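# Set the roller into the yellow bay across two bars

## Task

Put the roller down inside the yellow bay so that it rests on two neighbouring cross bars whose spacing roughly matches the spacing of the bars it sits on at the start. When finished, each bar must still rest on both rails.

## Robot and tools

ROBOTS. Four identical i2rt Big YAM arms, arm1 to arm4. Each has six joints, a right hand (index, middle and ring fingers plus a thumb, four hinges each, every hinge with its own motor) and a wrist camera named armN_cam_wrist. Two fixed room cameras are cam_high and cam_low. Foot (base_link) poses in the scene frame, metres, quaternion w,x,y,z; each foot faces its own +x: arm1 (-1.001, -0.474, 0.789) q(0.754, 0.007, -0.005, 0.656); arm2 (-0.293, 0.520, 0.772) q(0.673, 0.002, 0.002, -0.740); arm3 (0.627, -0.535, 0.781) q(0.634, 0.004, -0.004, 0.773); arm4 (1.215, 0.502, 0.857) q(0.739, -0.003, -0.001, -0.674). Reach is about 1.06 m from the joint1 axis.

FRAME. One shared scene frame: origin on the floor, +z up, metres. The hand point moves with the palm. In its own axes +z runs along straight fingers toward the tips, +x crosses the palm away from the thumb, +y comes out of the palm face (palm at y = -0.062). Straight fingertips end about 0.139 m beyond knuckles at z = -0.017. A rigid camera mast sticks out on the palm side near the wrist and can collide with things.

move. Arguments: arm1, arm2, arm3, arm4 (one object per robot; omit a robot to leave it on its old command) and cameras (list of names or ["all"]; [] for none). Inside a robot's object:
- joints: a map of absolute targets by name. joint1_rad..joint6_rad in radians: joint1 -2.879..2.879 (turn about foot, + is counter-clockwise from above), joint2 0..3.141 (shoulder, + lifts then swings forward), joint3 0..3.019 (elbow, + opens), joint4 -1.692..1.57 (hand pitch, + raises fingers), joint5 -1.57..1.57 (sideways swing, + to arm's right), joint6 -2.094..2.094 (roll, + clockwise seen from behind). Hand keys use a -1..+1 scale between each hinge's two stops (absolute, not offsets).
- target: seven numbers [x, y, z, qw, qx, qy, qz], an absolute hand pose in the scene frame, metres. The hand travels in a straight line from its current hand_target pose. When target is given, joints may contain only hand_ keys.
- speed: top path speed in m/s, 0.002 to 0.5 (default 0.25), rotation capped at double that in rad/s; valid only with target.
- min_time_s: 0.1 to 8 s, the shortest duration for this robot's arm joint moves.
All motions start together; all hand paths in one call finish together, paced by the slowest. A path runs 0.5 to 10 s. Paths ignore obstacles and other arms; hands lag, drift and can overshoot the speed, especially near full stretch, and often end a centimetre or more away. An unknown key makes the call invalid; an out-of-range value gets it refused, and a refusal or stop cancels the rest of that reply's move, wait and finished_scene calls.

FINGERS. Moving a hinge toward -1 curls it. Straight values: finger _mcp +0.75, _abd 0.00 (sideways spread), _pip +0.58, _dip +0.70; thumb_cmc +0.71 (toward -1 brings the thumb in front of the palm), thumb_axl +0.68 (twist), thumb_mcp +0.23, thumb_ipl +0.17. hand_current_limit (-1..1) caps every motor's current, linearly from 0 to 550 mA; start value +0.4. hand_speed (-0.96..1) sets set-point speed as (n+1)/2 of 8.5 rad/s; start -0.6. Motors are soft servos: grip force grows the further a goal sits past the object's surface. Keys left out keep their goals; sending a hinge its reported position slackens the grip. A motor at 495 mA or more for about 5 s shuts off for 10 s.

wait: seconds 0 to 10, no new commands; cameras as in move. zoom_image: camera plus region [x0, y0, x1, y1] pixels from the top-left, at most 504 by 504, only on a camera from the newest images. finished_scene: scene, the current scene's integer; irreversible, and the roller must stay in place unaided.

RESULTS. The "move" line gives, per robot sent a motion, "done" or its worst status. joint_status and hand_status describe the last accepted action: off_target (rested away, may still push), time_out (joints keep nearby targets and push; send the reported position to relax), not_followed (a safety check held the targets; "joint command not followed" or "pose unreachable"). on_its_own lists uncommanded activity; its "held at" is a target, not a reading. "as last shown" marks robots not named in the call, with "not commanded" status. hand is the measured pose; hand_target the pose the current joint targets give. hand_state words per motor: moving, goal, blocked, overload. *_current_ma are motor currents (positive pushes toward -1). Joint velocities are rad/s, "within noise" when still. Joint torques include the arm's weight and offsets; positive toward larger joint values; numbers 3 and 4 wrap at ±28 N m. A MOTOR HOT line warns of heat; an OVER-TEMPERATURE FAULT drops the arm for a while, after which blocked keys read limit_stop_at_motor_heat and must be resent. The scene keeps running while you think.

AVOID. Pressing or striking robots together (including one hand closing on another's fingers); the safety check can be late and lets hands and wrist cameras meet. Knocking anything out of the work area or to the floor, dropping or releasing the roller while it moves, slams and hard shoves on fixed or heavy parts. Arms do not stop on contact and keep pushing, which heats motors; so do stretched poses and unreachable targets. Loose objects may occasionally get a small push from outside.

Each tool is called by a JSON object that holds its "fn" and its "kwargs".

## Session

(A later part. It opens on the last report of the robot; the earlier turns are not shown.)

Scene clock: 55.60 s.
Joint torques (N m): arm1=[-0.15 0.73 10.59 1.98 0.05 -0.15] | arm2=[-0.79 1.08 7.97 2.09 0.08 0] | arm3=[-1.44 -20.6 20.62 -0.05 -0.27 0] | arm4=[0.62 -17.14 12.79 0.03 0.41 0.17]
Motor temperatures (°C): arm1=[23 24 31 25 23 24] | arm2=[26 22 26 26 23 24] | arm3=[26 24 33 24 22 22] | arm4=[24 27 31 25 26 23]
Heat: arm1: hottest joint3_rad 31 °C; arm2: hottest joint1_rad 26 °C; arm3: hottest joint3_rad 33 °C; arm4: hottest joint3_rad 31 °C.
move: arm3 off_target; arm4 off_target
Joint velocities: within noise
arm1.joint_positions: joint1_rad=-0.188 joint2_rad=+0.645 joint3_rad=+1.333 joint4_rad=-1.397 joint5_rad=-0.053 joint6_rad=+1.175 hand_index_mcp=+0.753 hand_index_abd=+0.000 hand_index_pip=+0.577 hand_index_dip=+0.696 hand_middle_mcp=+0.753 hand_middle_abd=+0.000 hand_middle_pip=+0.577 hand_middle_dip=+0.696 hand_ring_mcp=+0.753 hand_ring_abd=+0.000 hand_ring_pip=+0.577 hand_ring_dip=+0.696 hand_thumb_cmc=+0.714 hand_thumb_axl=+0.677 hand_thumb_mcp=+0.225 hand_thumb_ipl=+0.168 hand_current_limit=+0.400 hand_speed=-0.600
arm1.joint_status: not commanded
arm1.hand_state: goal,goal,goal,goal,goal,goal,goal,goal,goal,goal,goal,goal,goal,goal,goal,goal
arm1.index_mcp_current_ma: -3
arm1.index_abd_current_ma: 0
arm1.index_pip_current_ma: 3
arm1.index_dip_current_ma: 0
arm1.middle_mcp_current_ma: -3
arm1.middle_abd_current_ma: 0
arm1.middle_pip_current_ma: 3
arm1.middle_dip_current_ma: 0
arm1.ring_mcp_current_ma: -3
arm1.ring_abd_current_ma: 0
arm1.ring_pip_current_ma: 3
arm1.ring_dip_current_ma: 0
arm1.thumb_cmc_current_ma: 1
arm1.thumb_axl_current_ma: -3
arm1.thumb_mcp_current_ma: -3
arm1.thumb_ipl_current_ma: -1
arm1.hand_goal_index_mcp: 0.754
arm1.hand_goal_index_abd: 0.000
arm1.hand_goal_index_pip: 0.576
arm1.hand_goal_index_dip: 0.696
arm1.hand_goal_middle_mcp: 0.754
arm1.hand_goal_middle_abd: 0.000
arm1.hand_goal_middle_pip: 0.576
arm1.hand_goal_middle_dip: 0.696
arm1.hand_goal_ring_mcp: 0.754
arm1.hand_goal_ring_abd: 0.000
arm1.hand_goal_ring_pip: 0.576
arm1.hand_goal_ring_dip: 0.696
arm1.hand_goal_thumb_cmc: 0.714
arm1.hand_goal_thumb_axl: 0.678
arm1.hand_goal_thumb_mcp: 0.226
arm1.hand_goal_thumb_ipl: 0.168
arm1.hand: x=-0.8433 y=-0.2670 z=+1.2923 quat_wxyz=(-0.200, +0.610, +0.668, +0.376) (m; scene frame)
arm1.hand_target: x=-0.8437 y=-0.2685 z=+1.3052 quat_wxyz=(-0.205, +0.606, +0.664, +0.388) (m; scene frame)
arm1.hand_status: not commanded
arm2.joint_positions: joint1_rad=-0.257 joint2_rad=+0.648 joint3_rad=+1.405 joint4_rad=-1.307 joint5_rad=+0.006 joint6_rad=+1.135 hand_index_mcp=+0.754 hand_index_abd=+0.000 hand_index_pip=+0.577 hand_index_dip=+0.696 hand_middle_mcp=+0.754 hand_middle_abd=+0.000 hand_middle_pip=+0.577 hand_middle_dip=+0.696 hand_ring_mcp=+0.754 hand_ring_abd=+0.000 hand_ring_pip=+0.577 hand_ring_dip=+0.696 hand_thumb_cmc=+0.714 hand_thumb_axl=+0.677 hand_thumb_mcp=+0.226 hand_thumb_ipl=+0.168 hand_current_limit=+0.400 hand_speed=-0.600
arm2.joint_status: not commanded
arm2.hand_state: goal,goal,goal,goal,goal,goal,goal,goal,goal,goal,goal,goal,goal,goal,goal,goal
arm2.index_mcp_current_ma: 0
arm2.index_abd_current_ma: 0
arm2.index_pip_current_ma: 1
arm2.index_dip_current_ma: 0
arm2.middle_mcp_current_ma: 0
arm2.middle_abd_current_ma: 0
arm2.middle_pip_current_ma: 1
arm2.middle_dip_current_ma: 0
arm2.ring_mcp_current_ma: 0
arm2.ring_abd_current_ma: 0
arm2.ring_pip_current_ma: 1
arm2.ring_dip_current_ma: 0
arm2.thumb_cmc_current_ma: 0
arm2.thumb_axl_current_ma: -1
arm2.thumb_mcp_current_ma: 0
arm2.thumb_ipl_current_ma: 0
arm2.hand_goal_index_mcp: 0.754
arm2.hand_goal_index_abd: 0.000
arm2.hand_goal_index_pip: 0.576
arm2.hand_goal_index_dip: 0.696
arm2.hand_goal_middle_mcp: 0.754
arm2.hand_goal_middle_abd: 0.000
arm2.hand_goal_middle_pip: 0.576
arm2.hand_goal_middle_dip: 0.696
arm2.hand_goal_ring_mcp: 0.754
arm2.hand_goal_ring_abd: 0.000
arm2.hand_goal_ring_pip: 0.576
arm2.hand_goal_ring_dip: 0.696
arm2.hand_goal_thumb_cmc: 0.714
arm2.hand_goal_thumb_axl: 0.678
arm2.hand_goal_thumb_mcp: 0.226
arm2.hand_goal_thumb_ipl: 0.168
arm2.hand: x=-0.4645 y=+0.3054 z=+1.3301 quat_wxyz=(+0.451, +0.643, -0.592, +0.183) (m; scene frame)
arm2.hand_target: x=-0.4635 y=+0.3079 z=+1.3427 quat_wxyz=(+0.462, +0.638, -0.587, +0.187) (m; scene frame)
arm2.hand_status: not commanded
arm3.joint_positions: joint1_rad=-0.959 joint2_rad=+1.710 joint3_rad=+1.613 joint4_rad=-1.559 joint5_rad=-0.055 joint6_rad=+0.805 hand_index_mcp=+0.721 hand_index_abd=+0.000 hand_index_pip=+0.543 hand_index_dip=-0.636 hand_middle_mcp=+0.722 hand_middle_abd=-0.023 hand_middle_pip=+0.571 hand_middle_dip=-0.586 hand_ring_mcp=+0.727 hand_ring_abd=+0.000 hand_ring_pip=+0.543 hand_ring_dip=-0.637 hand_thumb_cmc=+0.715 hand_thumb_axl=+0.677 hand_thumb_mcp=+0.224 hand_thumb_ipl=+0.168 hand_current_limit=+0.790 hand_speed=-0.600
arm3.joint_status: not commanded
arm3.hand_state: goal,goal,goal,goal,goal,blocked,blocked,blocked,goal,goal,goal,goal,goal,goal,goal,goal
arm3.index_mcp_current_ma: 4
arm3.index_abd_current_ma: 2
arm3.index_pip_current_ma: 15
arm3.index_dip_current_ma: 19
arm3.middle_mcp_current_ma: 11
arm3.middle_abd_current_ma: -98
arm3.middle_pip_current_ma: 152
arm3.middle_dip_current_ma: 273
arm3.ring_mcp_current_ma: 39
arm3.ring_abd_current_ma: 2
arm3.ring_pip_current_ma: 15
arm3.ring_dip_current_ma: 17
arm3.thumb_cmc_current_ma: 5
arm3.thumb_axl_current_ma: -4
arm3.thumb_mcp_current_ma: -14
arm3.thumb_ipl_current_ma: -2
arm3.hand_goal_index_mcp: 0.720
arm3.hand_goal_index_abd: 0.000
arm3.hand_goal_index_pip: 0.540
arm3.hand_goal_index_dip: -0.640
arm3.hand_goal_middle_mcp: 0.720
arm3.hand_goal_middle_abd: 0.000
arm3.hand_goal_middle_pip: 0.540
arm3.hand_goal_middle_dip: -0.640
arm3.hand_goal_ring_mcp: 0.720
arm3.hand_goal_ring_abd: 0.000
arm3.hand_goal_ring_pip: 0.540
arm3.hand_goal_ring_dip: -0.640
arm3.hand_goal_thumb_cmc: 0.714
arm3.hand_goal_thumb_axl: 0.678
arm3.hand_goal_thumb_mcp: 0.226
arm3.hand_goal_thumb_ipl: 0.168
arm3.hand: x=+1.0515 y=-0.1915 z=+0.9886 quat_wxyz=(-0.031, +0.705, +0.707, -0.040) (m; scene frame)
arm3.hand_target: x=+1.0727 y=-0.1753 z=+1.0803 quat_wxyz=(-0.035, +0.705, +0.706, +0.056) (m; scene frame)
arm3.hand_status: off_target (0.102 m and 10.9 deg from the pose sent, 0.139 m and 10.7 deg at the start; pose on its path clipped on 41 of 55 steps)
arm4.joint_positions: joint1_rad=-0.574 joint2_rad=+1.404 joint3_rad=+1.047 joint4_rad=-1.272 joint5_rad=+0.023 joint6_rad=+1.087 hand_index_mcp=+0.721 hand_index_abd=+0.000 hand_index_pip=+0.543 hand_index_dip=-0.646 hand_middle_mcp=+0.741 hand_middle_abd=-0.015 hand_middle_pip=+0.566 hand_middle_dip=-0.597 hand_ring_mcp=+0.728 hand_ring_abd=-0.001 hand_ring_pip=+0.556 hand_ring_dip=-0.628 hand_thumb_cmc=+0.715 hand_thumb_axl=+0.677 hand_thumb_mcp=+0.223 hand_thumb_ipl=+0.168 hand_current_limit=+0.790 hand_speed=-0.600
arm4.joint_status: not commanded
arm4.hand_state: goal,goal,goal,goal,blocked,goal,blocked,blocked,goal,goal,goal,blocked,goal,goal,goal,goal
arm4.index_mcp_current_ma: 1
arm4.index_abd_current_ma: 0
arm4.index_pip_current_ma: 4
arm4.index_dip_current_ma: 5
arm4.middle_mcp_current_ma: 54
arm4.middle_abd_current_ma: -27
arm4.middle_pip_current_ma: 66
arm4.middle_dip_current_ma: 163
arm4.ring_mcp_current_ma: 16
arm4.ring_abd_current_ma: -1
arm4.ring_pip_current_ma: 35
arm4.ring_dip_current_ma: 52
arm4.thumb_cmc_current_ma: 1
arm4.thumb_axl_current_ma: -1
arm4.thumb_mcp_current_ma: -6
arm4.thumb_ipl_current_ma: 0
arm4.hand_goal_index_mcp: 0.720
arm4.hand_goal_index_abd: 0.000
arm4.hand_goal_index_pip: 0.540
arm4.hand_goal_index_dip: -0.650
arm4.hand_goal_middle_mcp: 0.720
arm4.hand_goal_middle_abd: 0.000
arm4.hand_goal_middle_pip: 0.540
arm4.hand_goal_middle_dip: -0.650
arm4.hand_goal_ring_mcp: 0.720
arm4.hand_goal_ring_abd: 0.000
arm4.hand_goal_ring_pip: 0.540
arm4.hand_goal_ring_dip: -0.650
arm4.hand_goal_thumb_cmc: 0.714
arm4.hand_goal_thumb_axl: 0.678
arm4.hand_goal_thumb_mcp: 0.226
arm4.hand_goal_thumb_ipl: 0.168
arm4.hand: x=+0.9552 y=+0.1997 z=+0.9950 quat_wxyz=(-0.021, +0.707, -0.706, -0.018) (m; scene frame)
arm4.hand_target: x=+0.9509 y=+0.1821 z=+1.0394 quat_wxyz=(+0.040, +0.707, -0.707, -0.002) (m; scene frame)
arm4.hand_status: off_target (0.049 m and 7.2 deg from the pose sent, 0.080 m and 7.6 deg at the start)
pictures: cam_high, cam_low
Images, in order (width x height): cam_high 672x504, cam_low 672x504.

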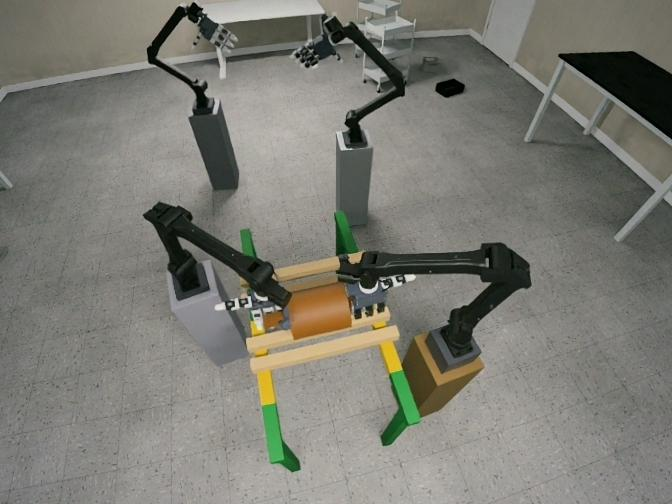

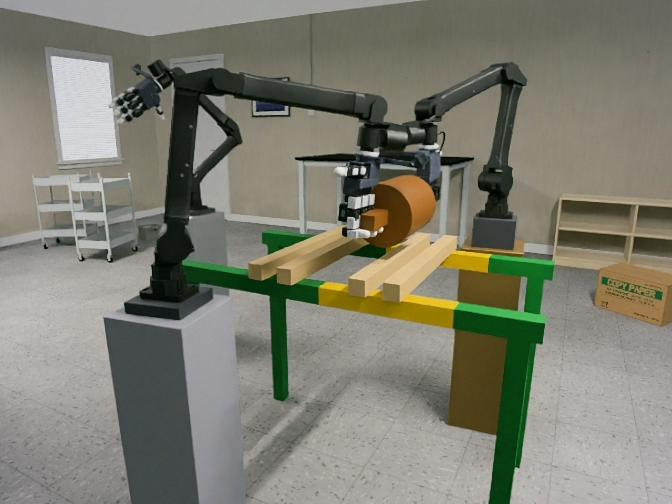

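{"fn": "move", "kwargs": {"arm3": {"target":[1.125,-0.168,1.070,-0.036,0.705,0.705,0.055],"speed":0.07}, "arm4": {"target":[1.009,0.182,1.024,0.040,0.706,-0.706,0.0],"speed":0.07}, "cameras": ["cam_low","cam_high"]}}

{"fn": "zoom_image", "kwargs": {"camera": "cam_high", "region": [230, 270, 420, 390]}}

{"fn": "zoom_image", "kwargs": {"camera": "cam_low", "region": [310, 130, 490, 310]}}

Scene clock: 60.60 s.
Joint torques (N m): arm1=[0.03 0.73 10.59 1.99 0.05 -0.16] | arm2=[-1.03 1.08 7.8 2.06 0.09 0] | arm3=[-1.49 -22.48 19.93 -0.16 -0.28 -0.11] | arm4=[0.85 -15.91 12.34 -0.1 0.47 0.1]
Motor temperatures (°C): arm1=[23 24 32 25 23 24] | arm2=[26 22 27 26 23 24] | arm3=[26 24 36 24 22 22] | arm4=[24 27 31 25 26 23]
Heat: arm1: hottest joint3_rad 32 °C; arm2: hottest joint3_rad 27 °C; arm3: hottest joint3_rad 36 °C; arm4: hottest joint3_rad 31 °C.
move: arm3 off_target; arm4 off_target
Joint velocities: within noise
arm1, arm2: as last shown
arm3.joint_positions: joint1_rad=-1.017 joint2_rad=+1.799 joint3_rad=+1.705 joint4_rad=-1.559 joint5_rad=-0.060 joint6_rad=+0.757 hand_index_mcp=+0.721 hand_index_abd=+0.000 hand_index_pip=+0.543 hand_index_dip=-0.636 hand_middle_mcp=+0.725 hand_middle_abd=-0.021 hand_middle_pip=+0.571 hand_middle_dip=-0.586 hand_ring_mcp=+0.723 hand_ring_abd=+0.001 hand_ring_pip=+0.550 hand_ring_dip=-0.632 hand_thumb_cmc=+0.715 hand_thumb_axl=+0.677 hand_thumb_mcp=+0.224 hand_thumb_ipl=+0.168 hand_current_limit=+0.790 hand_speed=-0.600
arm3.joint_status: not commanded
arm3.hand_state: goal,goal,goal,goal,goal,blocked,blocked,blocked,goal,goal,goal,goal,goal,goal,goal,goal
arm3.index_mcp_current_ma: 4
arm3.index_abd_current_ma: 2
arm3.index_pip_current_ma: 15
arm3.index_dip_current_ma: 19
arm3.middle_mcp_current_ma: 27
arm3.middle_abd_current_ma: -92
arm3.middle_pip_current_ma: 152
arm3.middle_dip_current_ma: 273
arm3.ring_mcp_current_ma: 17
arm3.ring_abd_current_ma: 3
arm3.ring_pip_current_ma: 47
arm3.ring_dip_current_ma: 41
arm3.thumb_cmc_current_ma: 5
arm3.thumb_axl_current_ma: -4
arm3.thumb_mcp_current_ma: -14
arm3.thumb_ipl_current_ma: -2
arm3.hand_goal_index_mcp: 0.720
arm3.hand_goal_index_abd: 0.000
arm3.hand_goal_index_pip: 0.540
arm3.hand_goal_index_dip: -0.640
arm3.hand_goal_middle_mcp: 0.720
arm3.hand_goal_middle_abd: 0.000
arm3.hand_goal_middle_pip: 0.540
arm3.hand_goal_middle_dip: -0.640
arm3.hand_goal_ring_mcp: 0.720
arm3.hand_goal_ring_abd: 0.000
arm3.hand_goal_ring_pip: 0.540
arm3.hand_goal_ring_dip: -0.640
arm3.hand_goal_thumb_cmc: 0.714
arm3.hand_goal_thumb_axl: 0.678
arm3.hand_goal_thumb_mcp: 0.226
arm3.hand_goal_thumb_ipl: 0.168
arm3.hand: x=+1.0952 y=-0.1893 z=+0.9767 quat_wxyz=(-0.036, +0.709, +0.704, -0.037) (m; scene frame)
arm3.hand_target: x=+1.1162 y=-0.1757 z=+1.0694 quat_wxyz=(-0.035, +0.705, +0.706, +0.056) (m; scene frame)
arm3.hand_status: off_target (0.100 m and 10.6 deg from the pose sent, 0.112 m and 10.9 deg at the start; pose on its path clipped on 13 of 48 steps)
arm4.joint_positions: joint1_rad=-0.433 joint2_rad=+1.348 joint3_rad=+0.959 joint4_rad=-1.235 joint5_rad=+0.025 joint6_rad=+1.238 hand_index_mcp=+0.721 hand_index_abd=+0.000 hand_index_pip=+0.543 hand_index_dip=-0.646 hand_middle_mcp=+0.745 hand_middle_abd=-0.010 hand_middle_pip=+0.566 hand_middle_dip=-0.597 hand_ring_mcp=+0.729 hand_ring_abd=+0.004 hand_ring_pip=+0.558 hand_ring_dip=-0.622 hand_thumb_cmc=+0.715 hand_thumb_axl=+0.677 hand_thumb_mcp=+0.223 hand_thumb_ipl=+0.168 hand_current_limit=+0.790 hand_speed=-0.600
arm4.joint_status: not commanded
arm4.hand_state: goal,goal,goal,goal,blocked,goal,blocked,blocked,goal,goal,goal,blocked,goal,goal,goal,goal
arm4.index_mcp_current_ma: 1
arm4.index_abd_current_ma: 0
arm4.index_pip_current_ma: 4
arm4.index_dip_current_ma: 5
arm4.middle_mcp_current_ma: 68
arm4.middle_abd_current_ma: -17
arm4.middle_pip_current_ma: 66
arm4.middle_dip_current_ma: 163
arm4.ring_mcp_current_ma: 19
arm4.ring_abd_current_ma: 4
arm4.ring_pip_current_ma: 40
arm4.ring_dip_current_ma: 71
arm4.thumb_cmc_current_ma: 1
arm4.thumb_axl_current_ma: -1
arm4.thumb_mcp_current_ma: -6
arm4.thumb_ipl_current_ma: 0
arm4.hand_goal_index_mcp: 0.720
arm4.hand_goal_index_abd: 0.000
arm4.hand_goal_index_pip: 0.540
arm4.hand_goal_index_dip: -0.650
arm4.hand_goal_middle_mcp: 0.720
arm4.hand_goal_middle_abd: 0.000
arm4.hand_goal_middle_pip: 0.540
arm4.hand_goal_middle_dip: -0.650
arm4.hand_goal_ring_mcp: 0.720
arm4.hand_goal_ring_abd: 0.000
arm4.hand_goal_ring_pip: 0.540
arm4.hand_goal_ring_dip: -0.650
arm4.hand_goal_thumb_cmc: 0.714
arm4.hand_goal_thumb_axl: 0.678
arm4.hand_goal_thumb_mcp: 0.226
arm4.hand_goal_thumb_ipl: 0.168
arm4.hand: x=+1.0110 y=+0.2027 z=+0.9837 quat_wxyz=(-0.015, +0.704, -0.710, -0.021) (m; scene frame)
arm4.hand_target: x=+1.0094 y=+0.1840 z=+1.0234 quat_wxyz=(+0.040, +0.706, -0.707, +0.001) (m; scene frame)
arm4.hand_status: off_target (0.045 m and 6.8 deg from the pose sent, 0.064 m and 7.2 deg at the start)
pictures: cam_high, cam_low
Images, in order (width x height): cam_high 672x504, cam_low 672x504.

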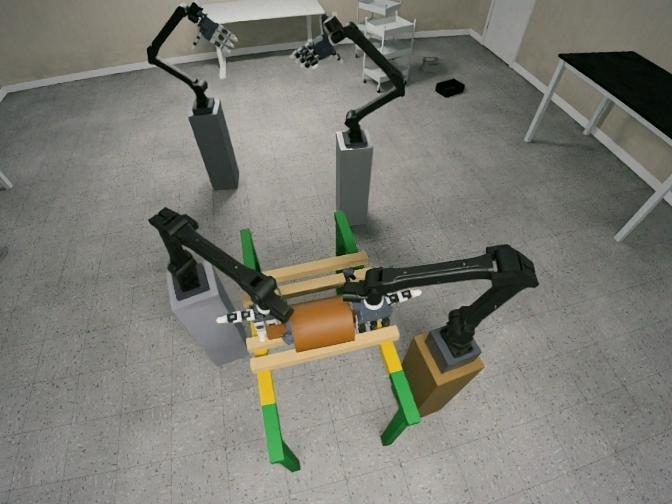

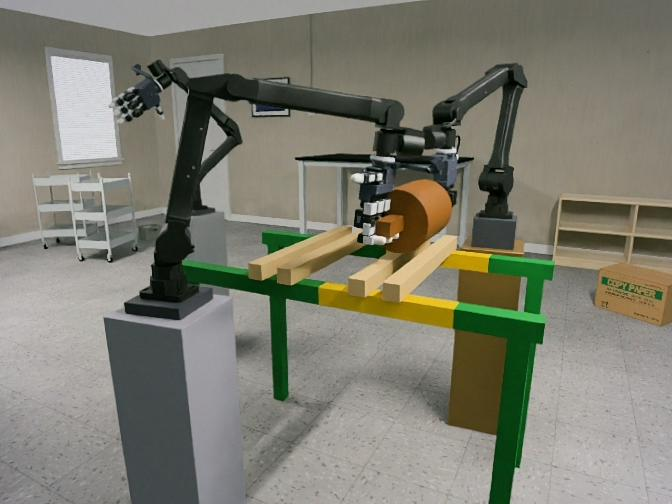

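Scaled by 2.653 from the camera's 672x504 image, which has a finer 960x720 frame.

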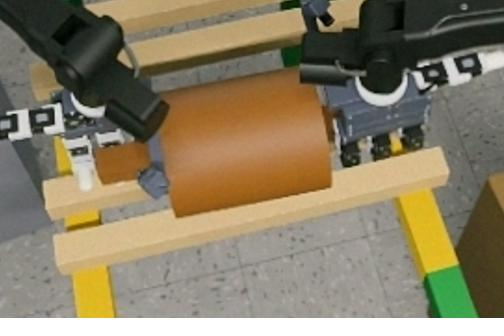

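Scaled by 2.800 from the camera's 672x504 image, which has a finer 960x720 frame.

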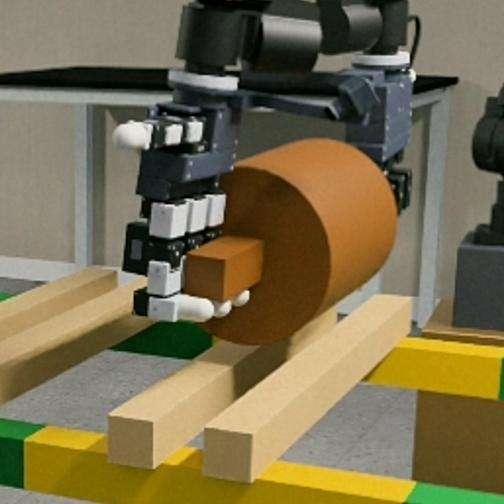

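{"fn": "move", "kwargs": {"arm3": {"target":[1.114,-0.170,1.045,-0.031,0.705,0.705,0.048],"speed":0.05}, "arm4": {"target":[1.012,0.184,1.008,0.035,0.706,-0.706,0.002],"speed":0.05}}}

{"fn": "move", "kwargs": {"arm3": {"target":[1.111,-0.174,1.022,-0.025,0.706,0.706,0.038],"speed":0.04}, "arm4": {"target":[1.013,0.186,0.992,0.028,0.706,-0.706,0.002],"speed":0.04}, "cameras": ["cam_low","cam_high"]}}

{"fn": "zoom_image", "kwargs": {"camera": "cam_high", "region": [230, 270, 420, 390]}}

{"fn": "zoom_image", "kwargs": {"camera": "cam_low", "region": [310, 130, 490, 310]}}

Scene clock: 63.10 s.
Joint torques (N m): arm1=[0.03 0.73 10.65 2.07 0.05 -0.16] | arm2=[-0.5 0.85 7.88 2.06 0.1 0] | arm3=[-0.5 -23.24 14.5 0.79 -0.17 0.02] | arm4=[0.79 -14.62 12.14 0.06 0.36 0.12]
Motor temperatures (°C): arm1=[23 24 32 25 23 24] | arm2=[26 22 27 26 23 24] | arm3=[26 24 37 24 22 22] | arm4=[24 27 32 25 26 23]
Heat: arm1: hottest joint3_rad 32 °C; arm2: hottest joint3_rad 27 °C; arm3: hottest joint3_rad 37 °C; arm4: hottest joint3_rad 32 °C.
move: arm3 off_target; arm4 off_target
Joint velocities: within noise
arm1, arm2: as last shown
arm3.joint_positions: joint1_rad=-1.017 joint2_rad=+1.806 joint3_rad=+1.705 joint4_rad=-1.530 joint5_rad=-0.054 joint6_rad=+0.757 hand_index_mcp=+0.721 hand_index_abd=+0.000 hand_index_pip=+0.543 hand_index_dip=-0.636 hand_middle_mcp=+0.731 hand_middle_abd=-0.013 hand_middle_pip=+0.571 hand_middle_dip=-0.586 hand_ring_mcp=+0.729 hand_ring_abd=+0.006 hand_ring_pip=+0.559 hand_ring_dip=-0.622 hand_thumb_cmc=+0.715 hand_thumb_axl=+0.677 hand_thumb_mcp=+0.224 hand_thumb_ipl=+0.168 hand_current_limit=+0.790 hand_speed=-0.600
arm3.joint_status: not commanded
arm3.hand_state: goal,goal,goal,goal,goal,goal,blocked,blocked,goal,goal,goal,goal,goal,goal,goal,goal
arm3.index_mcp_current_ma: 4
arm3.index_abd_current_ma: 2
arm3.index_pip_current_ma: 15
arm3.index_dip_current_ma: 19
arm3.middle_mcp_current_ma: 57
arm3.middle_abd_current_ma: -56
arm3.middle_pip_current_ma: 152
arm3.middle_dip_current_ma: 273
arm3.ring_mcp_current_ma: 47
arm3.ring_abd_current_ma: 25
arm3.ring_pip_current_ma: 93
arm3.ring_dip_current_ma: 92
arm3.thumb_cmc_current_ma: 5
arm3.thumb_axl_current_ma: -4
arm3.thumb_mcp_current_ma: -14
arm3.thumb_ipl_current_ma: -2
arm3.hand_goal_index_mcp: 0.720
arm3.hand_goal_index_abd: 0.000
arm3.hand_goal_index_pip: 0.540
arm3.hand_goal_index_dip: -0.640
arm3.hand_goal_middle_mcp: 0.720
arm3.hand_goal_middle_abd: 0.000
arm3.hand_goal_middle_pip: 0.540
arm3.hand_goal_middle_dip: -0.640
arm3.hand_goal_ring_mcp: 0.720
arm3.hand_goal_ring_abd: 0.000
arm3.hand_goal_ring_pip: 0.540
arm3.hand_goal_ring_dip: -0.640
arm3.hand_goal_thumb_cmc: 0.714
arm3.hand_goal_thumb_axl: 0.678
arm3.hand_goal_thumb_mcp: 0.226
arm3.hand_goal_thumb_ipl: 0.168
arm3.hand: x=+1.1016 y=-0.1849 z=+0.9743 quat_wxyz=(-0.032, +0.709, +0.704, -0.026) (m; scene frame)
arm3.hand_target: x=+1.1102 y=-0.1736 z=+1.0444 quat_wxyz=(-0.031, +0.706, +0.706, +0.048) (m; scene frame)
arm3.hand_status: off_target (0.073 m and 8.5 deg from the pose sent, 0.073 m and 9.8 deg at the start)
arm4.joint_positions: joint1_rad=-0.430 joint2_rad=+1.346 joint3_rad=+0.929 joint4_rad=-1.205 joint5_rad=+0.020 joint6_rad=+1.238 hand_index_mcp=+0.721 hand_index_abd=+0.000 hand_index_pip=+0.543 hand_index_dip=-0.646 hand_middle_mcp=+0.746 hand_middle_abd=-0.011 hand_middle_pip=+0.566 hand_middle_dip=-0.597 hand_ring_mcp=+0.730 hand_ring_abd=+0.002 hand_ring_pip=+0.558 hand_ring_dip=-0.628 hand_thumb_cmc=+0.715 hand_thumb_axl=+0.677 hand_thumb_mcp=+0.223 hand_thumb_ipl=+0.168 hand_current_limit=+0.790 hand_speed=-0.600
arm4.joint_status: not commanded
arm4.hand_state: goal,goal,goal,goal,blocked,goal,blocked,blocked,goal,goal,goal,blocked,goal,goal,goal,goal
arm4.index_mcp_current_ma: 1
arm4.index_abd_current_ma: 0
arm4.index_pip_current_ma: 4
arm4.index_dip_current_ma: 5
arm4.middle_mcp_current_ma: 71
arm4.middle_abd_current_ma: -18
arm4.middle_pip_current_ma: 66
arm4.middle_dip_current_ma: 163
arm4.ring_mcp_current_ma: 20
arm4.ring_abd_current_ma: 3
arm4.ring_pip_current_ma: 42
arm4.ring_dip_current_ma: 53
arm4.thumb_cmc_current_ma: 1
arm4.thumb_axl_current_ma: -1
arm4.thumb_mcp_current_ma: -6
arm4.thumb_ipl_current_ma: 0
arm4.hand_goal_index_mcp: 0.720
arm4.hand_goal_index_abd: 0.000
arm4.hand_goal_index_pip: 0.540
arm4.hand_goal_index_dip: -0.650
arm4.hand_goal_middle_mcp: 0.720
arm4.hand_goal_middle_abd: 0.000
arm4.hand_goal_middle_pip: 0.540
arm4.hand_goal_middle_dip: -0.650
arm4.hand_goal_ring_mcp: 0.720
arm4.hand_goal_ring_abd: 0.000
arm4.hand_goal_ring_pip: 0.540
arm4.hand_goal_ring_dip: -0.650
arm4.hand_goal_thumb_cmc: 0.714
arm4.hand_goal_thumb_axl: 0.678
arm4.hand_goal_thumb_mcp: 0.226
arm4.hand_goal_thumb_ipl: 0.168
arm4.hand: x=+1.0141 y=+0.2060 z=+0.9735 quat_wxyz=(-0.015, +0.705, -0.709, -0.019) (m; scene frame)
arm4.hand_target: x=+1.0124 y=+0.1856 z=+1.0079 quat_wxyz=(+0.035, +0.707, -0.707, +0.003) (m; scene frame)
arm4.hand_status: off_target (0.041 m and 6.2 deg from the pose sent, 0.031 m and 6.4 deg at the start)
pictures: none

Scene clock: 64.27 s.
Joint torques (N m): arm1=[-0.03 0.85 10.58 2 0.06 -0.17] | arm2=[-0.38 1.03 7.99 2.14 0.08 -0.02] | arm3=[-0.26 -23.12 12.21 0.72 0.04 0.03] | arm4=[0.67 -12.98 12.01 0.05 0.37 0.11]
Motor temperatures (°C): arm1=[23 24 32 25 23 24] | arm2=[26 22 27 26 23 24] | arm3=[26 24 36 24 22 22] | arm4=[24 27 32 25 26 23]
Heat: arm1: hottest joint3_rad 32 °C; arm2: hottest joint3_rad 27 °C; arm3: hottest joint3_rad 36 °C; arm4: hottest joint3_rad 32 °C.
move: arm3 off_target; arm4 off_target
Joint velocities: within noise
arm1, arm2: as last shown
arm3.joint_positions: joint1_rad=-1.017 joint2_rad=+1.809 joint3_rad=+1.682 joint4_rad=-1.491 joint5_rad=-0.046 joint6_rad=+0.757 hand_index_mcp=+0.721 hand_index_abd=+0.000 hand_index_pip=+0.543 hand_index_dip=-0.636 hand_middle_mcp=+0.734 hand_middle_abd=-0.011 hand_middle_pip=+0.571 hand_middle_dip=-0.586 hand_ring_mcp=+0.732 hand_ring_abd=+0.007 hand_ring_pip=+0.562 hand_ring_dip=-0.619 hand_thumb_cmc=+0.715 hand_thumb_axl=+0.677 hand_thumb_mcp=+0.224 hand_thumb_ipl=+0.168 hand_current_limit=+0.790 hand_speed=-0.600
arm3.joint_status: not commanded
arm3.hand_state: goal,goal,goal,goal,goal,goal,blocked,blocked,goal,goal,blocked,blocked,goal,goal,goal,goal
arm3.index_mcp_current_ma: 4
arm3.index_abd_current_ma: 2
arm3.index_pip_current_ma: 15
arm3.index_dip_current_ma: 19
arm3.middle_mcp_current_ma: 72
arm3.middle_abd_current_ma: -45
arm3.middle_pip_current_ma: 152
arm3.middle_dip_current_ma: 273
arm3.ring_mcp_current_ma: 62
arm3.ring_abd_current_ma: 28
arm3.ring_pip_current_ma: 108
arm3.ring_dip_current_ma: 103
arm3.thumb_cmc_current_ma: 5
arm3.thumb_axl_current_ma: -4
arm3.thumb_mcp_current_ma: -14
arm3.thumb_ipl_current_ma: -2
arm3.hand_goal_index_mcp: 0.720
arm3.hand_goal_index_abd: 0.000
arm3.hand_goal_index_pip: 0.540
arm3.hand_goal_index_dip: -0.640
arm3.hand_goal_middle_mcp: 0.720
arm3.hand_goal_middle_abd: 0.000
arm3.hand_goal_middle_pip: 0.540
arm3.hand_goal_middle_dip: -0.640
arm3.hand_goal_ring_mcp: 0.720
arm3.hand_goal_ring_abd: 0.000
arm3.hand_goal_ring_pip: 0.540
arm3.hand_goal_ring_dip: -0.640
arm3.hand_goal_thumb_cmc: 0.714
arm3.hand_goal_thumb_axl: 0.678
arm3.hand_goal_thumb_mcp: 0.226
arm3.hand_goal_thumb_ipl: 0.168
arm3.hand: x=+1.1050 y=-0.1834 z=+0.9647 quat_wxyz=(-0.028, +0.709, +0.704, -0.020) (m; scene frame)
arm3.hand_target: x=+1.1090 y=-0.1760 z=+1.0212 quat_wxyz=(-0.025, +0.706, +0.706, +0.038) (m; scene frame)
arm3.hand_status: off_target (0.058 m and 6.7 deg from the pose sent, 0.050 m and 7.4 deg at the start)
arm4.joint_positions: joint1_rad=-0.430 joint2_rad=+1.346 joint3_rad=+0.903 joint4_rad=-1.173 joint5_rad=+0.014 joint6_rad=+1.238 hand_index_mcp=+0.721 hand_index_abd=+0.000 hand_index_pip=+0.543 hand_index_dip=-0.646 hand_middle_mcp=+0.749 hand_middle_abd=-0.009 hand_middle_pip=+0.567 hand_middle_dip=-0.597 hand_ring_mcp=+0.734 hand_ring_abd=+0.002 hand_ring_pip=+0.559 hand_ring_dip=-0.626 hand_thumb_cmc=+0.715 hand_thumb_axl=+0.677 hand_thumb_mcp=+0.223 hand_thumb_ipl=+0.168 hand_current_limit=+0.790 hand_speed=-0.600
arm4.joint_status: not commanded
arm4.hand_state: goal,goal,goal,goal,blocked,goal,blocked,blocked,goal,goal,goal,blocked,goal,goal,goal,goal
arm4.index_mcp_current_ma: 1
arm4.index_abd_current_ma: 0
arm4.index_pip_current_ma: 4
arm4.index_dip_current_ma: 5
arm4.middle_mcp_current_ma: 80
arm4.middle_abd_current_ma: -15
arm4.middle_pip_current_ma: 68
arm4.middle_dip_current_ma: 163
arm4.ring_mcp_current_ma: 32
arm4.ring_abd_current_ma: 3
arm4.ring_pip_current_ma: 44
arm4.ring_dip_current_ma: 60
arm4.thumb_cmc_current_ma: 1
arm4.thumb_axl_current_ma: -1
arm4.thumb_mcp_current_ma: -6
arm4.thumb_ipl_current_ma: 0
arm4.hand_goal_index_mcp: 0.720
arm4.hand_goal_index_abd: 0.000
arm4.hand_goal_index_pip: 0.540
arm4.hand_goal_index_dip: -0.650
arm4.hand_goal_middle_mcp: 0.720
arm4.hand_goal_middle_abd: 0.000
arm4.hand_goal_middle_pip: 0.540
arm4.hand_goal_middle_dip: -0.650
arm4.hand_goal_ring_mcp: 0.720
arm4.hand_goal_ring_abd: 0.000
arm4.hand_goal_ring_pip: 0.540
arm4.hand_goal_ring_dip: -0.650
arm4.hand_goal_thumb_cmc: 0.714
arm4.hand_goal_thumb_axl: 0.678
arm4.hand_goal_thumb_mcp: 0.226
arm4.hand_goal_thumb_ipl: 0.168
arm4.hand: x=+1.0160 y=+0.2080 z=+0.9638 quat_wxyz=(-0.014, +0.705, -0.709, -0.014) (m; scene frame)
arm4.hand_target: x=+1.0135 y=+0.1872 z=+0.9921 quat_wxyz=(+0.028, +0.707, -0.707, +0.003) (m; scene frame)
arm4.hand_status: off_target (0.036 m and 5.2 deg from the pose sent, 0.027 m and 5.5 deg at the start)
pictures: cam_high, cam_low
Images, in order (width x height): cam_high 672x504, cam_low 672x504.

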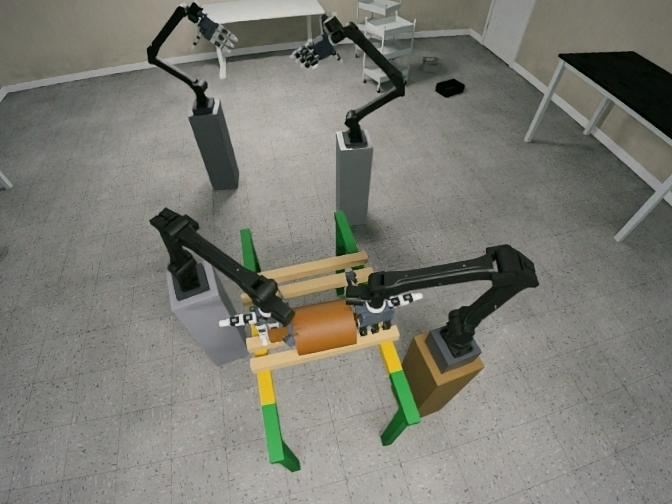

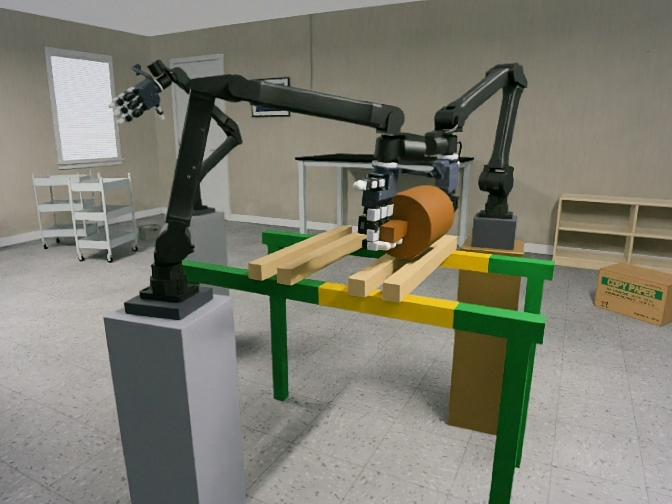

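Scaled by 2.653 from the camera's 672x504 image, which has a finer 960x720 frame.

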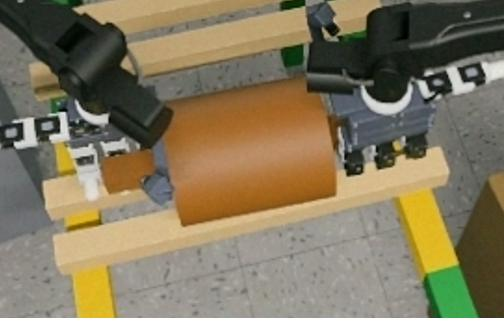

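Scaled by 2.800 from the camera's 672x504 image, which has a finer 960x720 frame.

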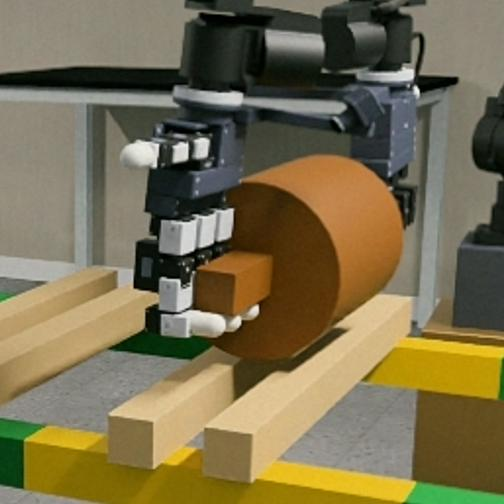

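{"fn": "move", "kwargs": {"arm3": {"target":[1.102,-0.176,1.016,-0.023,0.706,0.706,0.034],"speed":0.04}, "arm4": {"target":[1.006,0.188,0.989,0.026,0.706,-0.706,0.002],"speed":0.04}, "cameras": ["cam_high"]}}

{"fn": "zoom_image", "kwargs": {"camera": "cam_high", "region": [230, 270, 420, 390]}}

Scene clock: 66.13 s.
Joint torques (N m): arm1=[0.03 0.85 10.59 2.06 0.06 -0.16] | arm2=[-0.56 1.08 7.91 2.06 0.09 -0.01] | arm3=[0.56 -24.23 11.58 0.42 0.17 0.12] | arm4=[-0.97 -13.45 11.78 -0.1 0.34 -0.08]
Motor temperatures (°C): arm1=[23 24 32 25 23 24] | arm2=[26 22 27 26 23 24] | arm3=[26 25 36 24 22 22] | arm4=[24 27 32 25 26 23]
Heat: arm1: hottest joint3_rad 32 °C; arm2: hottest joint3_rad 27 °C; arm3: hottest joint3_rad 36 °C; arm4: hottest joint3_rad 32 °C.
move: arm3 off_target; arm4 off_target
Joint velocities: within noise
arm1, arm2: as last shown
arm3.joint_positions: joint1_rad=-1.017 joint2_rad=+1.809 joint3_rad=+1.651 joint4_rad=-1.468 joint5_rad=-0.046 joint6_rad=+0.758 hand_index_mcp=+0.721 hand_index_abd=+0.000 hand_index_pip=+0.543 hand_index_dip=-0.636 hand_middle_mcp=+0.734 hand_middle_abd=-0.018 hand_middle_pip=+0.571 hand_middle_dip=-0.586 hand_ring_mcp=+0.731 hand_ring_abd=+0.003 hand_ring_pip=+0.553 hand_ring_dip=-0.631 hand_thumb_cmc=+0.715 hand_thumb_axl=+0.677 hand_thumb_mcp=+0.224 hand_thumb_ipl=+0.168 hand_current_limit=+0.790 hand_speed=-0.600
arm3.joint_status: not commanded
arm3.hand_state: goal,goal,goal,goal,goal,goal,blocked,blocked,goal,goal,goal,goal,goal,goal,goal,goal
arm3.index_mcp_current_ma: 4
arm3.index_abd_current_ma: 2
arm3.index_pip_current_ma: 15
arm3.index_dip_current_ma: 19
arm3.middle_mcp_current_ma: 74
arm3.middle_abd_current_ma: -76
arm3.middle_pip_current_ma: 152
arm3.middle_dip_current_ma: 273
arm3.ring_mcp_current_ma: 56
arm3.ring_abd_current_ma: 12
arm3.ring_pip_current_ma: 66
arm3.ring_dip_current_ma: 43
arm3.thumb_cmc_current_ma: 5
arm3.thumb_axl_current_ma: -4
arm3.thumb_mcp_current_ma: -14
arm3.thumb_ipl_current_ma: -2
arm3.hand_goal_index_mcp: 0.720
arm3.hand_goal_index_abd: 0.000
arm3.hand_goal_index_pip: 0.540
arm3.hand_goal_index_dip: -0.640
arm3.hand_goal_middle_mcp: 0.720
arm3.hand_goal_middle_abd: 0.000
arm3.hand_goal_middle_pip: 0.540
arm3.hand_goal_middle_dip: -0.640
arm3.hand_goal_ring_mcp: 0.720
arm3.hand_goal_ring_abd: 0.000
arm3.hand_goal_ring_pip: 0.540
arm3.hand_goal_ring_dip: -0.640
arm3.hand_goal_thumb_cmc: 0.714
arm3.hand_goal_thumb_axl: 0.678
arm3.hand_goal_thumb_mcp: 0.226
arm3.hand_goal_thumb_ipl: 0.168
arm3.hand: x=+1.1023 y=-0.1860 z=+0.9529 quat_wxyz=(-0.028, +0.709, +0.704, -0.024) (m; scene frame)
arm3.hand_target: x=+1.1005 y=-0.1780 z=+1.0143 quat_wxyz=(-0.024, +0.707, +0.706, +0.034) (m; scene frame)
arm3.hand_status: off_target (0.064 m and 6.7 deg from the pose sent, 0.052 m and 6.2 deg at the start)
arm4.joint_positions: joint1_rad=-0.430 joint2_rad=+1.356 joint3_rad=+0.903 joint4_rad=-1.165 joint5_rad=+0.014 joint6_rad=+1.238 hand_index_mcp=+0.721 hand_index_abd=+0.000 hand_index_pip=+0.543 hand_index_dip=-0.646 hand_middle_mcp=+0.749 hand_middle_abd=-0.009 hand_middle_pip=+0.567 hand_middle_dip=-0.597 hand_ring_mcp=+0.734 hand_ring_abd=+0.002 hand_ring_pip=+0.564 hand_ring_dip=-0.612 hand_thumb_cmc=+0.715 hand_thumb_axl=+0.677 hand_thumb_mcp=+0.223 hand_thumb_ipl=+0.168 hand_current_limit=+0.790 hand_speed=-0.600
arm4.joint_status: not commanded
arm4.hand_state: goal,goal,goal,goal,blocked,goal,blocked,blocked,goal,goal,blocked,blocked,goal,goal,goal,goal
arm4.index_mcp_current_ma: 1
arm4.index_abd_current_ma: 0
arm4.index_pip_current_ma: 4
arm4.index_dip_current_ma: 5
arm4.middle_mcp_current_ma: 80
arm4.middle_abd_current_ma: -14
arm4.middle_pip_current_ma: 68
arm4.middle_dip_current_ma: 163
arm4.ring_mcp_current_ma: 32
arm4.ring_abd_current_ma: 3
arm4.ring_pip_current_ma: 58
arm4.ring_dip_current_ma: 105
arm4.thumb_cmc_current_ma: 1
arm4.thumb_axl_current_ma: -1
arm4.thumb_mcp_current_ma: -6
arm4.thumb_ipl_current_ma: 0
arm4.hand_goal_index_mcp: 0.720
arm4.hand_goal_index_abd: 0.000
arm4.hand_goal_index_pip: 0.540
arm4.hand_goal_index_dip: -0.650
arm4.hand_goal_middle_mcp: 0.720
arm4.hand_goal_middle_abd: 0.000
arm4.hand_goal_middle_pip: 0.540
arm4.hand_goal_middle_dip: -0.650
arm4.hand_goal_ring_mcp: 0.720
arm4.hand_goal_ring_abd: 0.000
arm4.hand_goal_ring_pip: 0.540
arm4.hand_goal_ring_dip: -0.650
arm4.hand_goal_thumb_cmc: 0.714
arm4.hand_goal_thumb_axl: 0.678
arm4.hand_goal_thumb_mcp: 0.226
arm4.hand_goal_thumb_ipl: 0.168
arm4.hand: x=+1.0154 y=+0.2063 z=+0.9606 quat_wxyz=(-0.015, +0.705, -0.709, -0.015) (m; scene frame)
arm4.hand_target: x=+1.0065 y=+0.1892 z=+0.9893 quat_wxyz=(+0.026, +0.707, -0.707, +0.002) (m; scene frame)
arm4.hand_status: off_target (0.035 m and 5.1 deg from the pose sent, 0.034 m and 5.0 deg at the start)
pictures: cam_high
Images, in order (width x height): cam_high 672x504.

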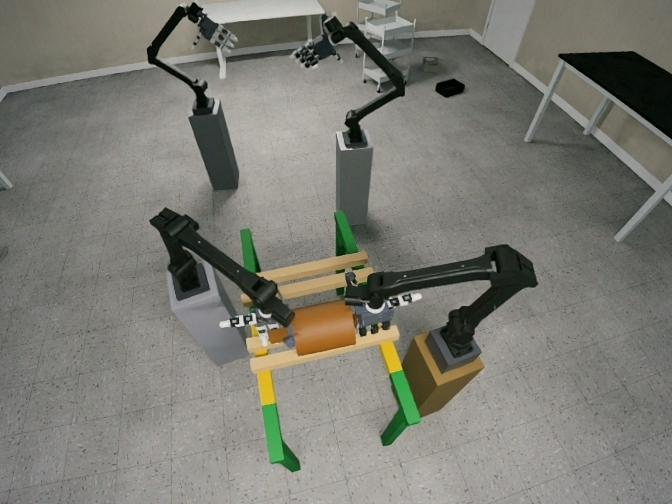

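Scaled by 2.653 from the camera's 672x504 image, which has a finer 960x720 frame.

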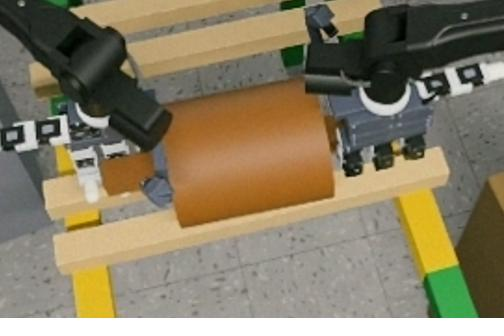

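{"fn": "move", "kwargs": {"arm3": {"target":[1.098,-0.180,1.004,-0.018,0.706,0.706,0.027],"speed":0.03}, "arm4": {"target":[0.998,0.190,0.980,0.020,0.706,-0.706,0.0],"speed":0.03}, "cameras": ["cam_high","cam_low"]}}

{"fn": "zoom_image", "kwargs": {"camera": "cam_high", "region": [280, 290, 370, 370]}}

{"fn": "zoom_image", "kwargs": {"camera": "cam_low", "region": [350, 150, 480, 310]}}

Scene clock: 68.03 s.
Joint torques (N m): arm1=[0.21 1.03 10.58 2.07 0.05 -0.16] | arm2=[-0.26 0.85 7.82 2.15 0.08 -0.03] | arm3=[0.32 -23.82 10.26 0.39 0.22 0.14] | arm4=[-1.67 -12.51 11.58 0.12 0.39 -0.12]
Motor temperatures (°C): arm1=[23 24 32 25 23 24] | arm2=[26 22 27 26 23 24] | arm3=[26 25 36 24 22 22] | arm4=[24 27 32 25 26 23]
Heat: arm1: hottest joint3_rad 32 °C; arm2: hottest joint3_rad 27 °C; arm3: hottest joint3_rad 36 °C; arm4: hottest joint3_rad 32 °C.
move: arm3 off_target; arm4 off_target
Joint velocities: within noise
arm1, arm2: as last shown
arm3.joint_positions: joint1_rad=-1.011 joint2_rad=+1.805 joint3_rad=+1.635 joint4_rad=-1.450 joint5_rad=-0.036 joint6_rad=+0.759 hand_index_mcp=+0.721 hand_index_abd=+0.000 hand_index_pip=+0.543 hand_index_dip=-0.636 hand_middle_mcp=+0.733 hand_middle_abd=-0.020 hand_middle_pip=+0.571 hand_middle_dip=-0.586 hand_ring_mcp=+0.728 hand_ring_abd=+0.001 hand_ring_pip=+0.552 hand_ring_dip=-0.631 hand_thumb_cmc=+0.715 hand_thumb_axl=+0.677 hand_thumb_mcp=+0.224 hand_thumb_ipl=+0.168 hand_current_limit=+0.790 hand_speed=-0.600
arm3.joint_status: not commanded
arm3.hand_state: goal,goal,goal,goal,goal,blocked,blocked,blocked,goal,goal,goal,goal,goal,goal,goal,goal
arm3.index_mcp_current_ma: 4
arm3.index_abd_current_ma: 2
arm3.index_pip_current_ma: 15
arm3.index_dip_current_ma: 18
arm3.middle_mcp_current_ma: 67
arm3.middle_abd_current_ma: -89
arm3.middle_pip_current_ma: 152
arm3.middle_dip_current_ma: 273
arm3.ring_mcp_current_ma: 42
arm3.ring_abd_current_ma: 3
arm3.ring_pip_current_ma: 57
arm3.ring_dip_current_ma: 45
arm3.thumb_cmc_current_ma: 5
arm3.thumb_axl_current_ma: -4
arm3.thumb_mcp_current_ma: -14
arm3.thumb_ipl_current_ma: -2
arm3.hand_goal_index_mcp: 0.720
arm3.hand_goal_index_abd: 0.000
arm3.hand_goal_index_pip: 0.540
arm3.hand_goal_index_dip: -0.640
arm3.hand_goal_middle_mcp: 0.720
arm3.hand_goal_middle_abd: 0.000
arm3.hand_goal_middle_pip: 0.540
arm3.hand_goal_middle_dip: -0.640
arm3.hand_goal_ring_mcp: 0.720
arm3.hand_goal_ring_abd: 0.000
arm3.hand_goal_ring_pip: 0.540
arm3.hand_goal_ring_dip: -0.640
arm3.hand_goal_thumb_cmc: 0.714
arm3.hand_goal_thumb_axl: 0.678
arm3.hand_goal_thumb_mcp: 0.226
arm3.hand_goal_thumb_ipl: 0.168
arm3.hand: x=+1.1010 y=-0.1850 z=+0.9498 quat_wxyz=(-0.023, +0.708, +0.706, -0.021) (m; scene frame)
arm3.hand_target: x=+1.0973 y=-0.1813 z=+1.0024 quat_wxyz=(-0.019, +0.707, +0.707, +0.027) (m; scene frame)
arm3.hand_status: off_target (0.054 m and 5.6 deg from the pose sent, 0.052 m and 6.0 deg at the start)
arm4.joint_positions: joint1_rad=-0.444 joint2_rad=+1.365 joint3_rad=+0.899 joint4_rad=-1.157 joint5_rad=+0.011 joint6_rad=+1.220 hand_index_mcp=+0.721 hand_index_abd=+0.000 hand_index_pip=+0.543 hand_index_dip=-0.646 hand_middle_mcp=+0.750 hand_middle_abd=-0.010 hand_middle_pip=+0.567 hand_middle_dip=-0.597 hand_ring_mcp=+0.735 hand_ring_abd=+0.001 hand_ring_pip=+0.566 hand_ring_dip=-0.616 hand_thumb_cmc=+0.715 hand_thumb_axl=+0.677 hand_thumb_mcp=+0.223 hand_thumb_ipl=+0.168 hand_current_limit=+0.790 hand_speed=-0.600
arm4.joint_status: not commanded
arm4.hand_state: goal,goal,goal,goal,blocked,goal,blocked,blocked,goal,goal,blocked,blocked,goal,goal,goal,goal
arm4.index_mcp_current_ma: 1
arm4.index_abd_current_ma: 0
arm4.index_pip_current_ma: 4
arm4.index_dip_current_ma: 5
arm4.middle_mcp_current_ma: 84
arm4.middle_abd_current_ma: -16
arm4.middle_pip_current_ma: 70
arm4.middle_dip_current_ma: 163
arm4.ring_mcp_current_ma: 36
arm4.ring_abd_current_ma: 1
arm4.ring_pip_current_ma: 64
arm4.ring_dip_current_ma: 92
arm4.thumb_cmc_current_ma: 1
arm4.thumb_axl_current_ma: -1
arm4.thumb_mcp_current_ma: -6
arm4.thumb_ipl_current_ma: 0
arm4.hand_goal_index_mcp: 0.720
arm4.hand_goal_index_abd: 0.000
arm4.hand_goal_index_pip: 0.540
arm4.hand_goal_index_dip: -0.650
arm4.hand_goal_middle_mcp: 0.720
arm4.hand_goal_middle_abd: 0.000
arm4.hand_goal_middle_pip: 0.540
arm4.hand_goal_middle_dip: -0.650
arm4.hand_goal_ring_mcp: 0.720
arm4.hand_goal_ring_abd: 0.000
arm4.hand_goal_ring_pip: 0.540
arm4.hand_goal_ring_dip: -0.650
arm4.hand_goal_thumb_cmc: 0.714
arm4.hand_goal_thumb_axl: 0.678
arm4.hand_goal_thumb_mcp: 0.226
arm4.hand_goal_thumb_ipl: 0.168
arm4.hand: x=+1.0113 y=+0.2073 z=+0.9560 quat_wxyz=(-0.018, +0.706, -0.707, -0.014) (m; scene frame)
arm4.hand_target: x=+0.9986 y=+0.1912 z=+0.9804 quat_wxyz=(+0.020, +0.707, -0.707, -0.001) (m; scene frame)
arm4.hand_status: off_target (0.032 m and 4.6 deg from the pose sent, 0.031 m and 4.4 deg at the start)
pictures: cam_high, cam_low
Images, in order (width x height): cam_high 672x504, cam_low 672x504.

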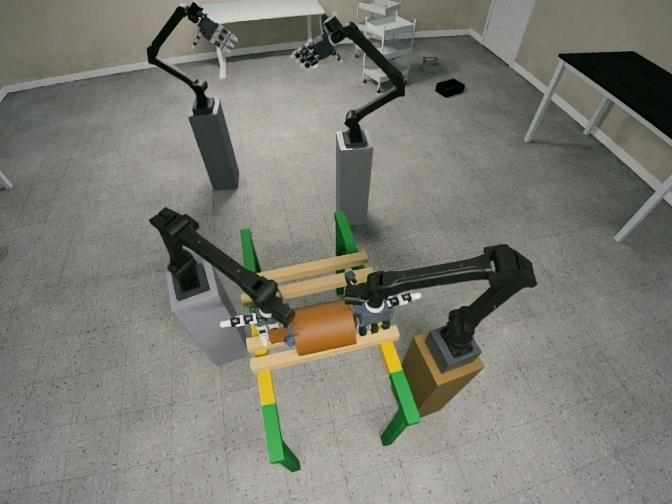

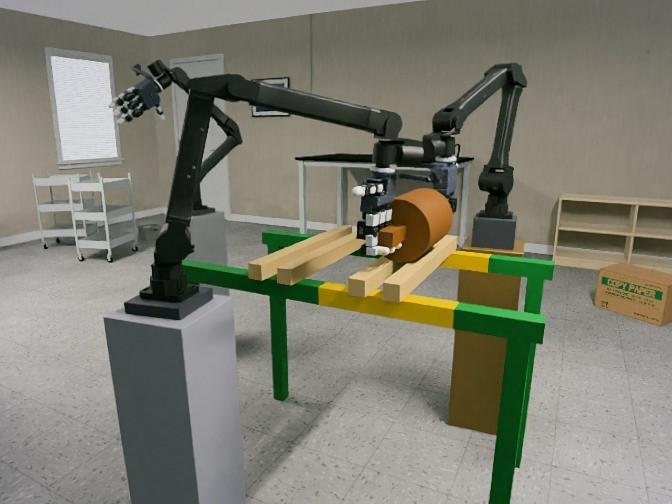

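Scaled by 5.600 from the camera's 672x504 image, which has a finer 960x720 frame.

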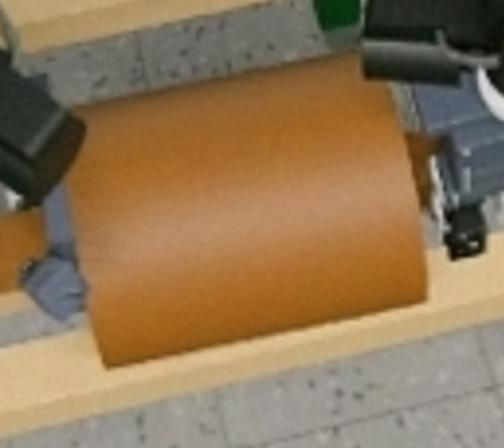

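Scaled by 3.150 from the camera's 672x504 image, which has a finer 960x720 frame.

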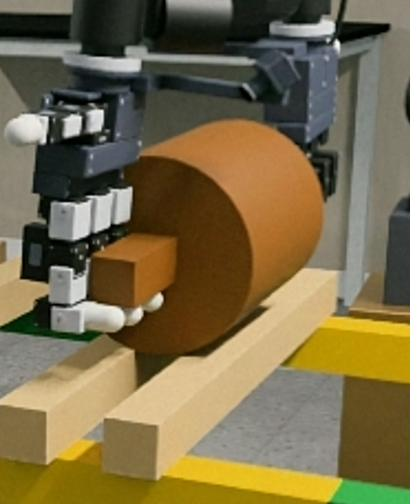

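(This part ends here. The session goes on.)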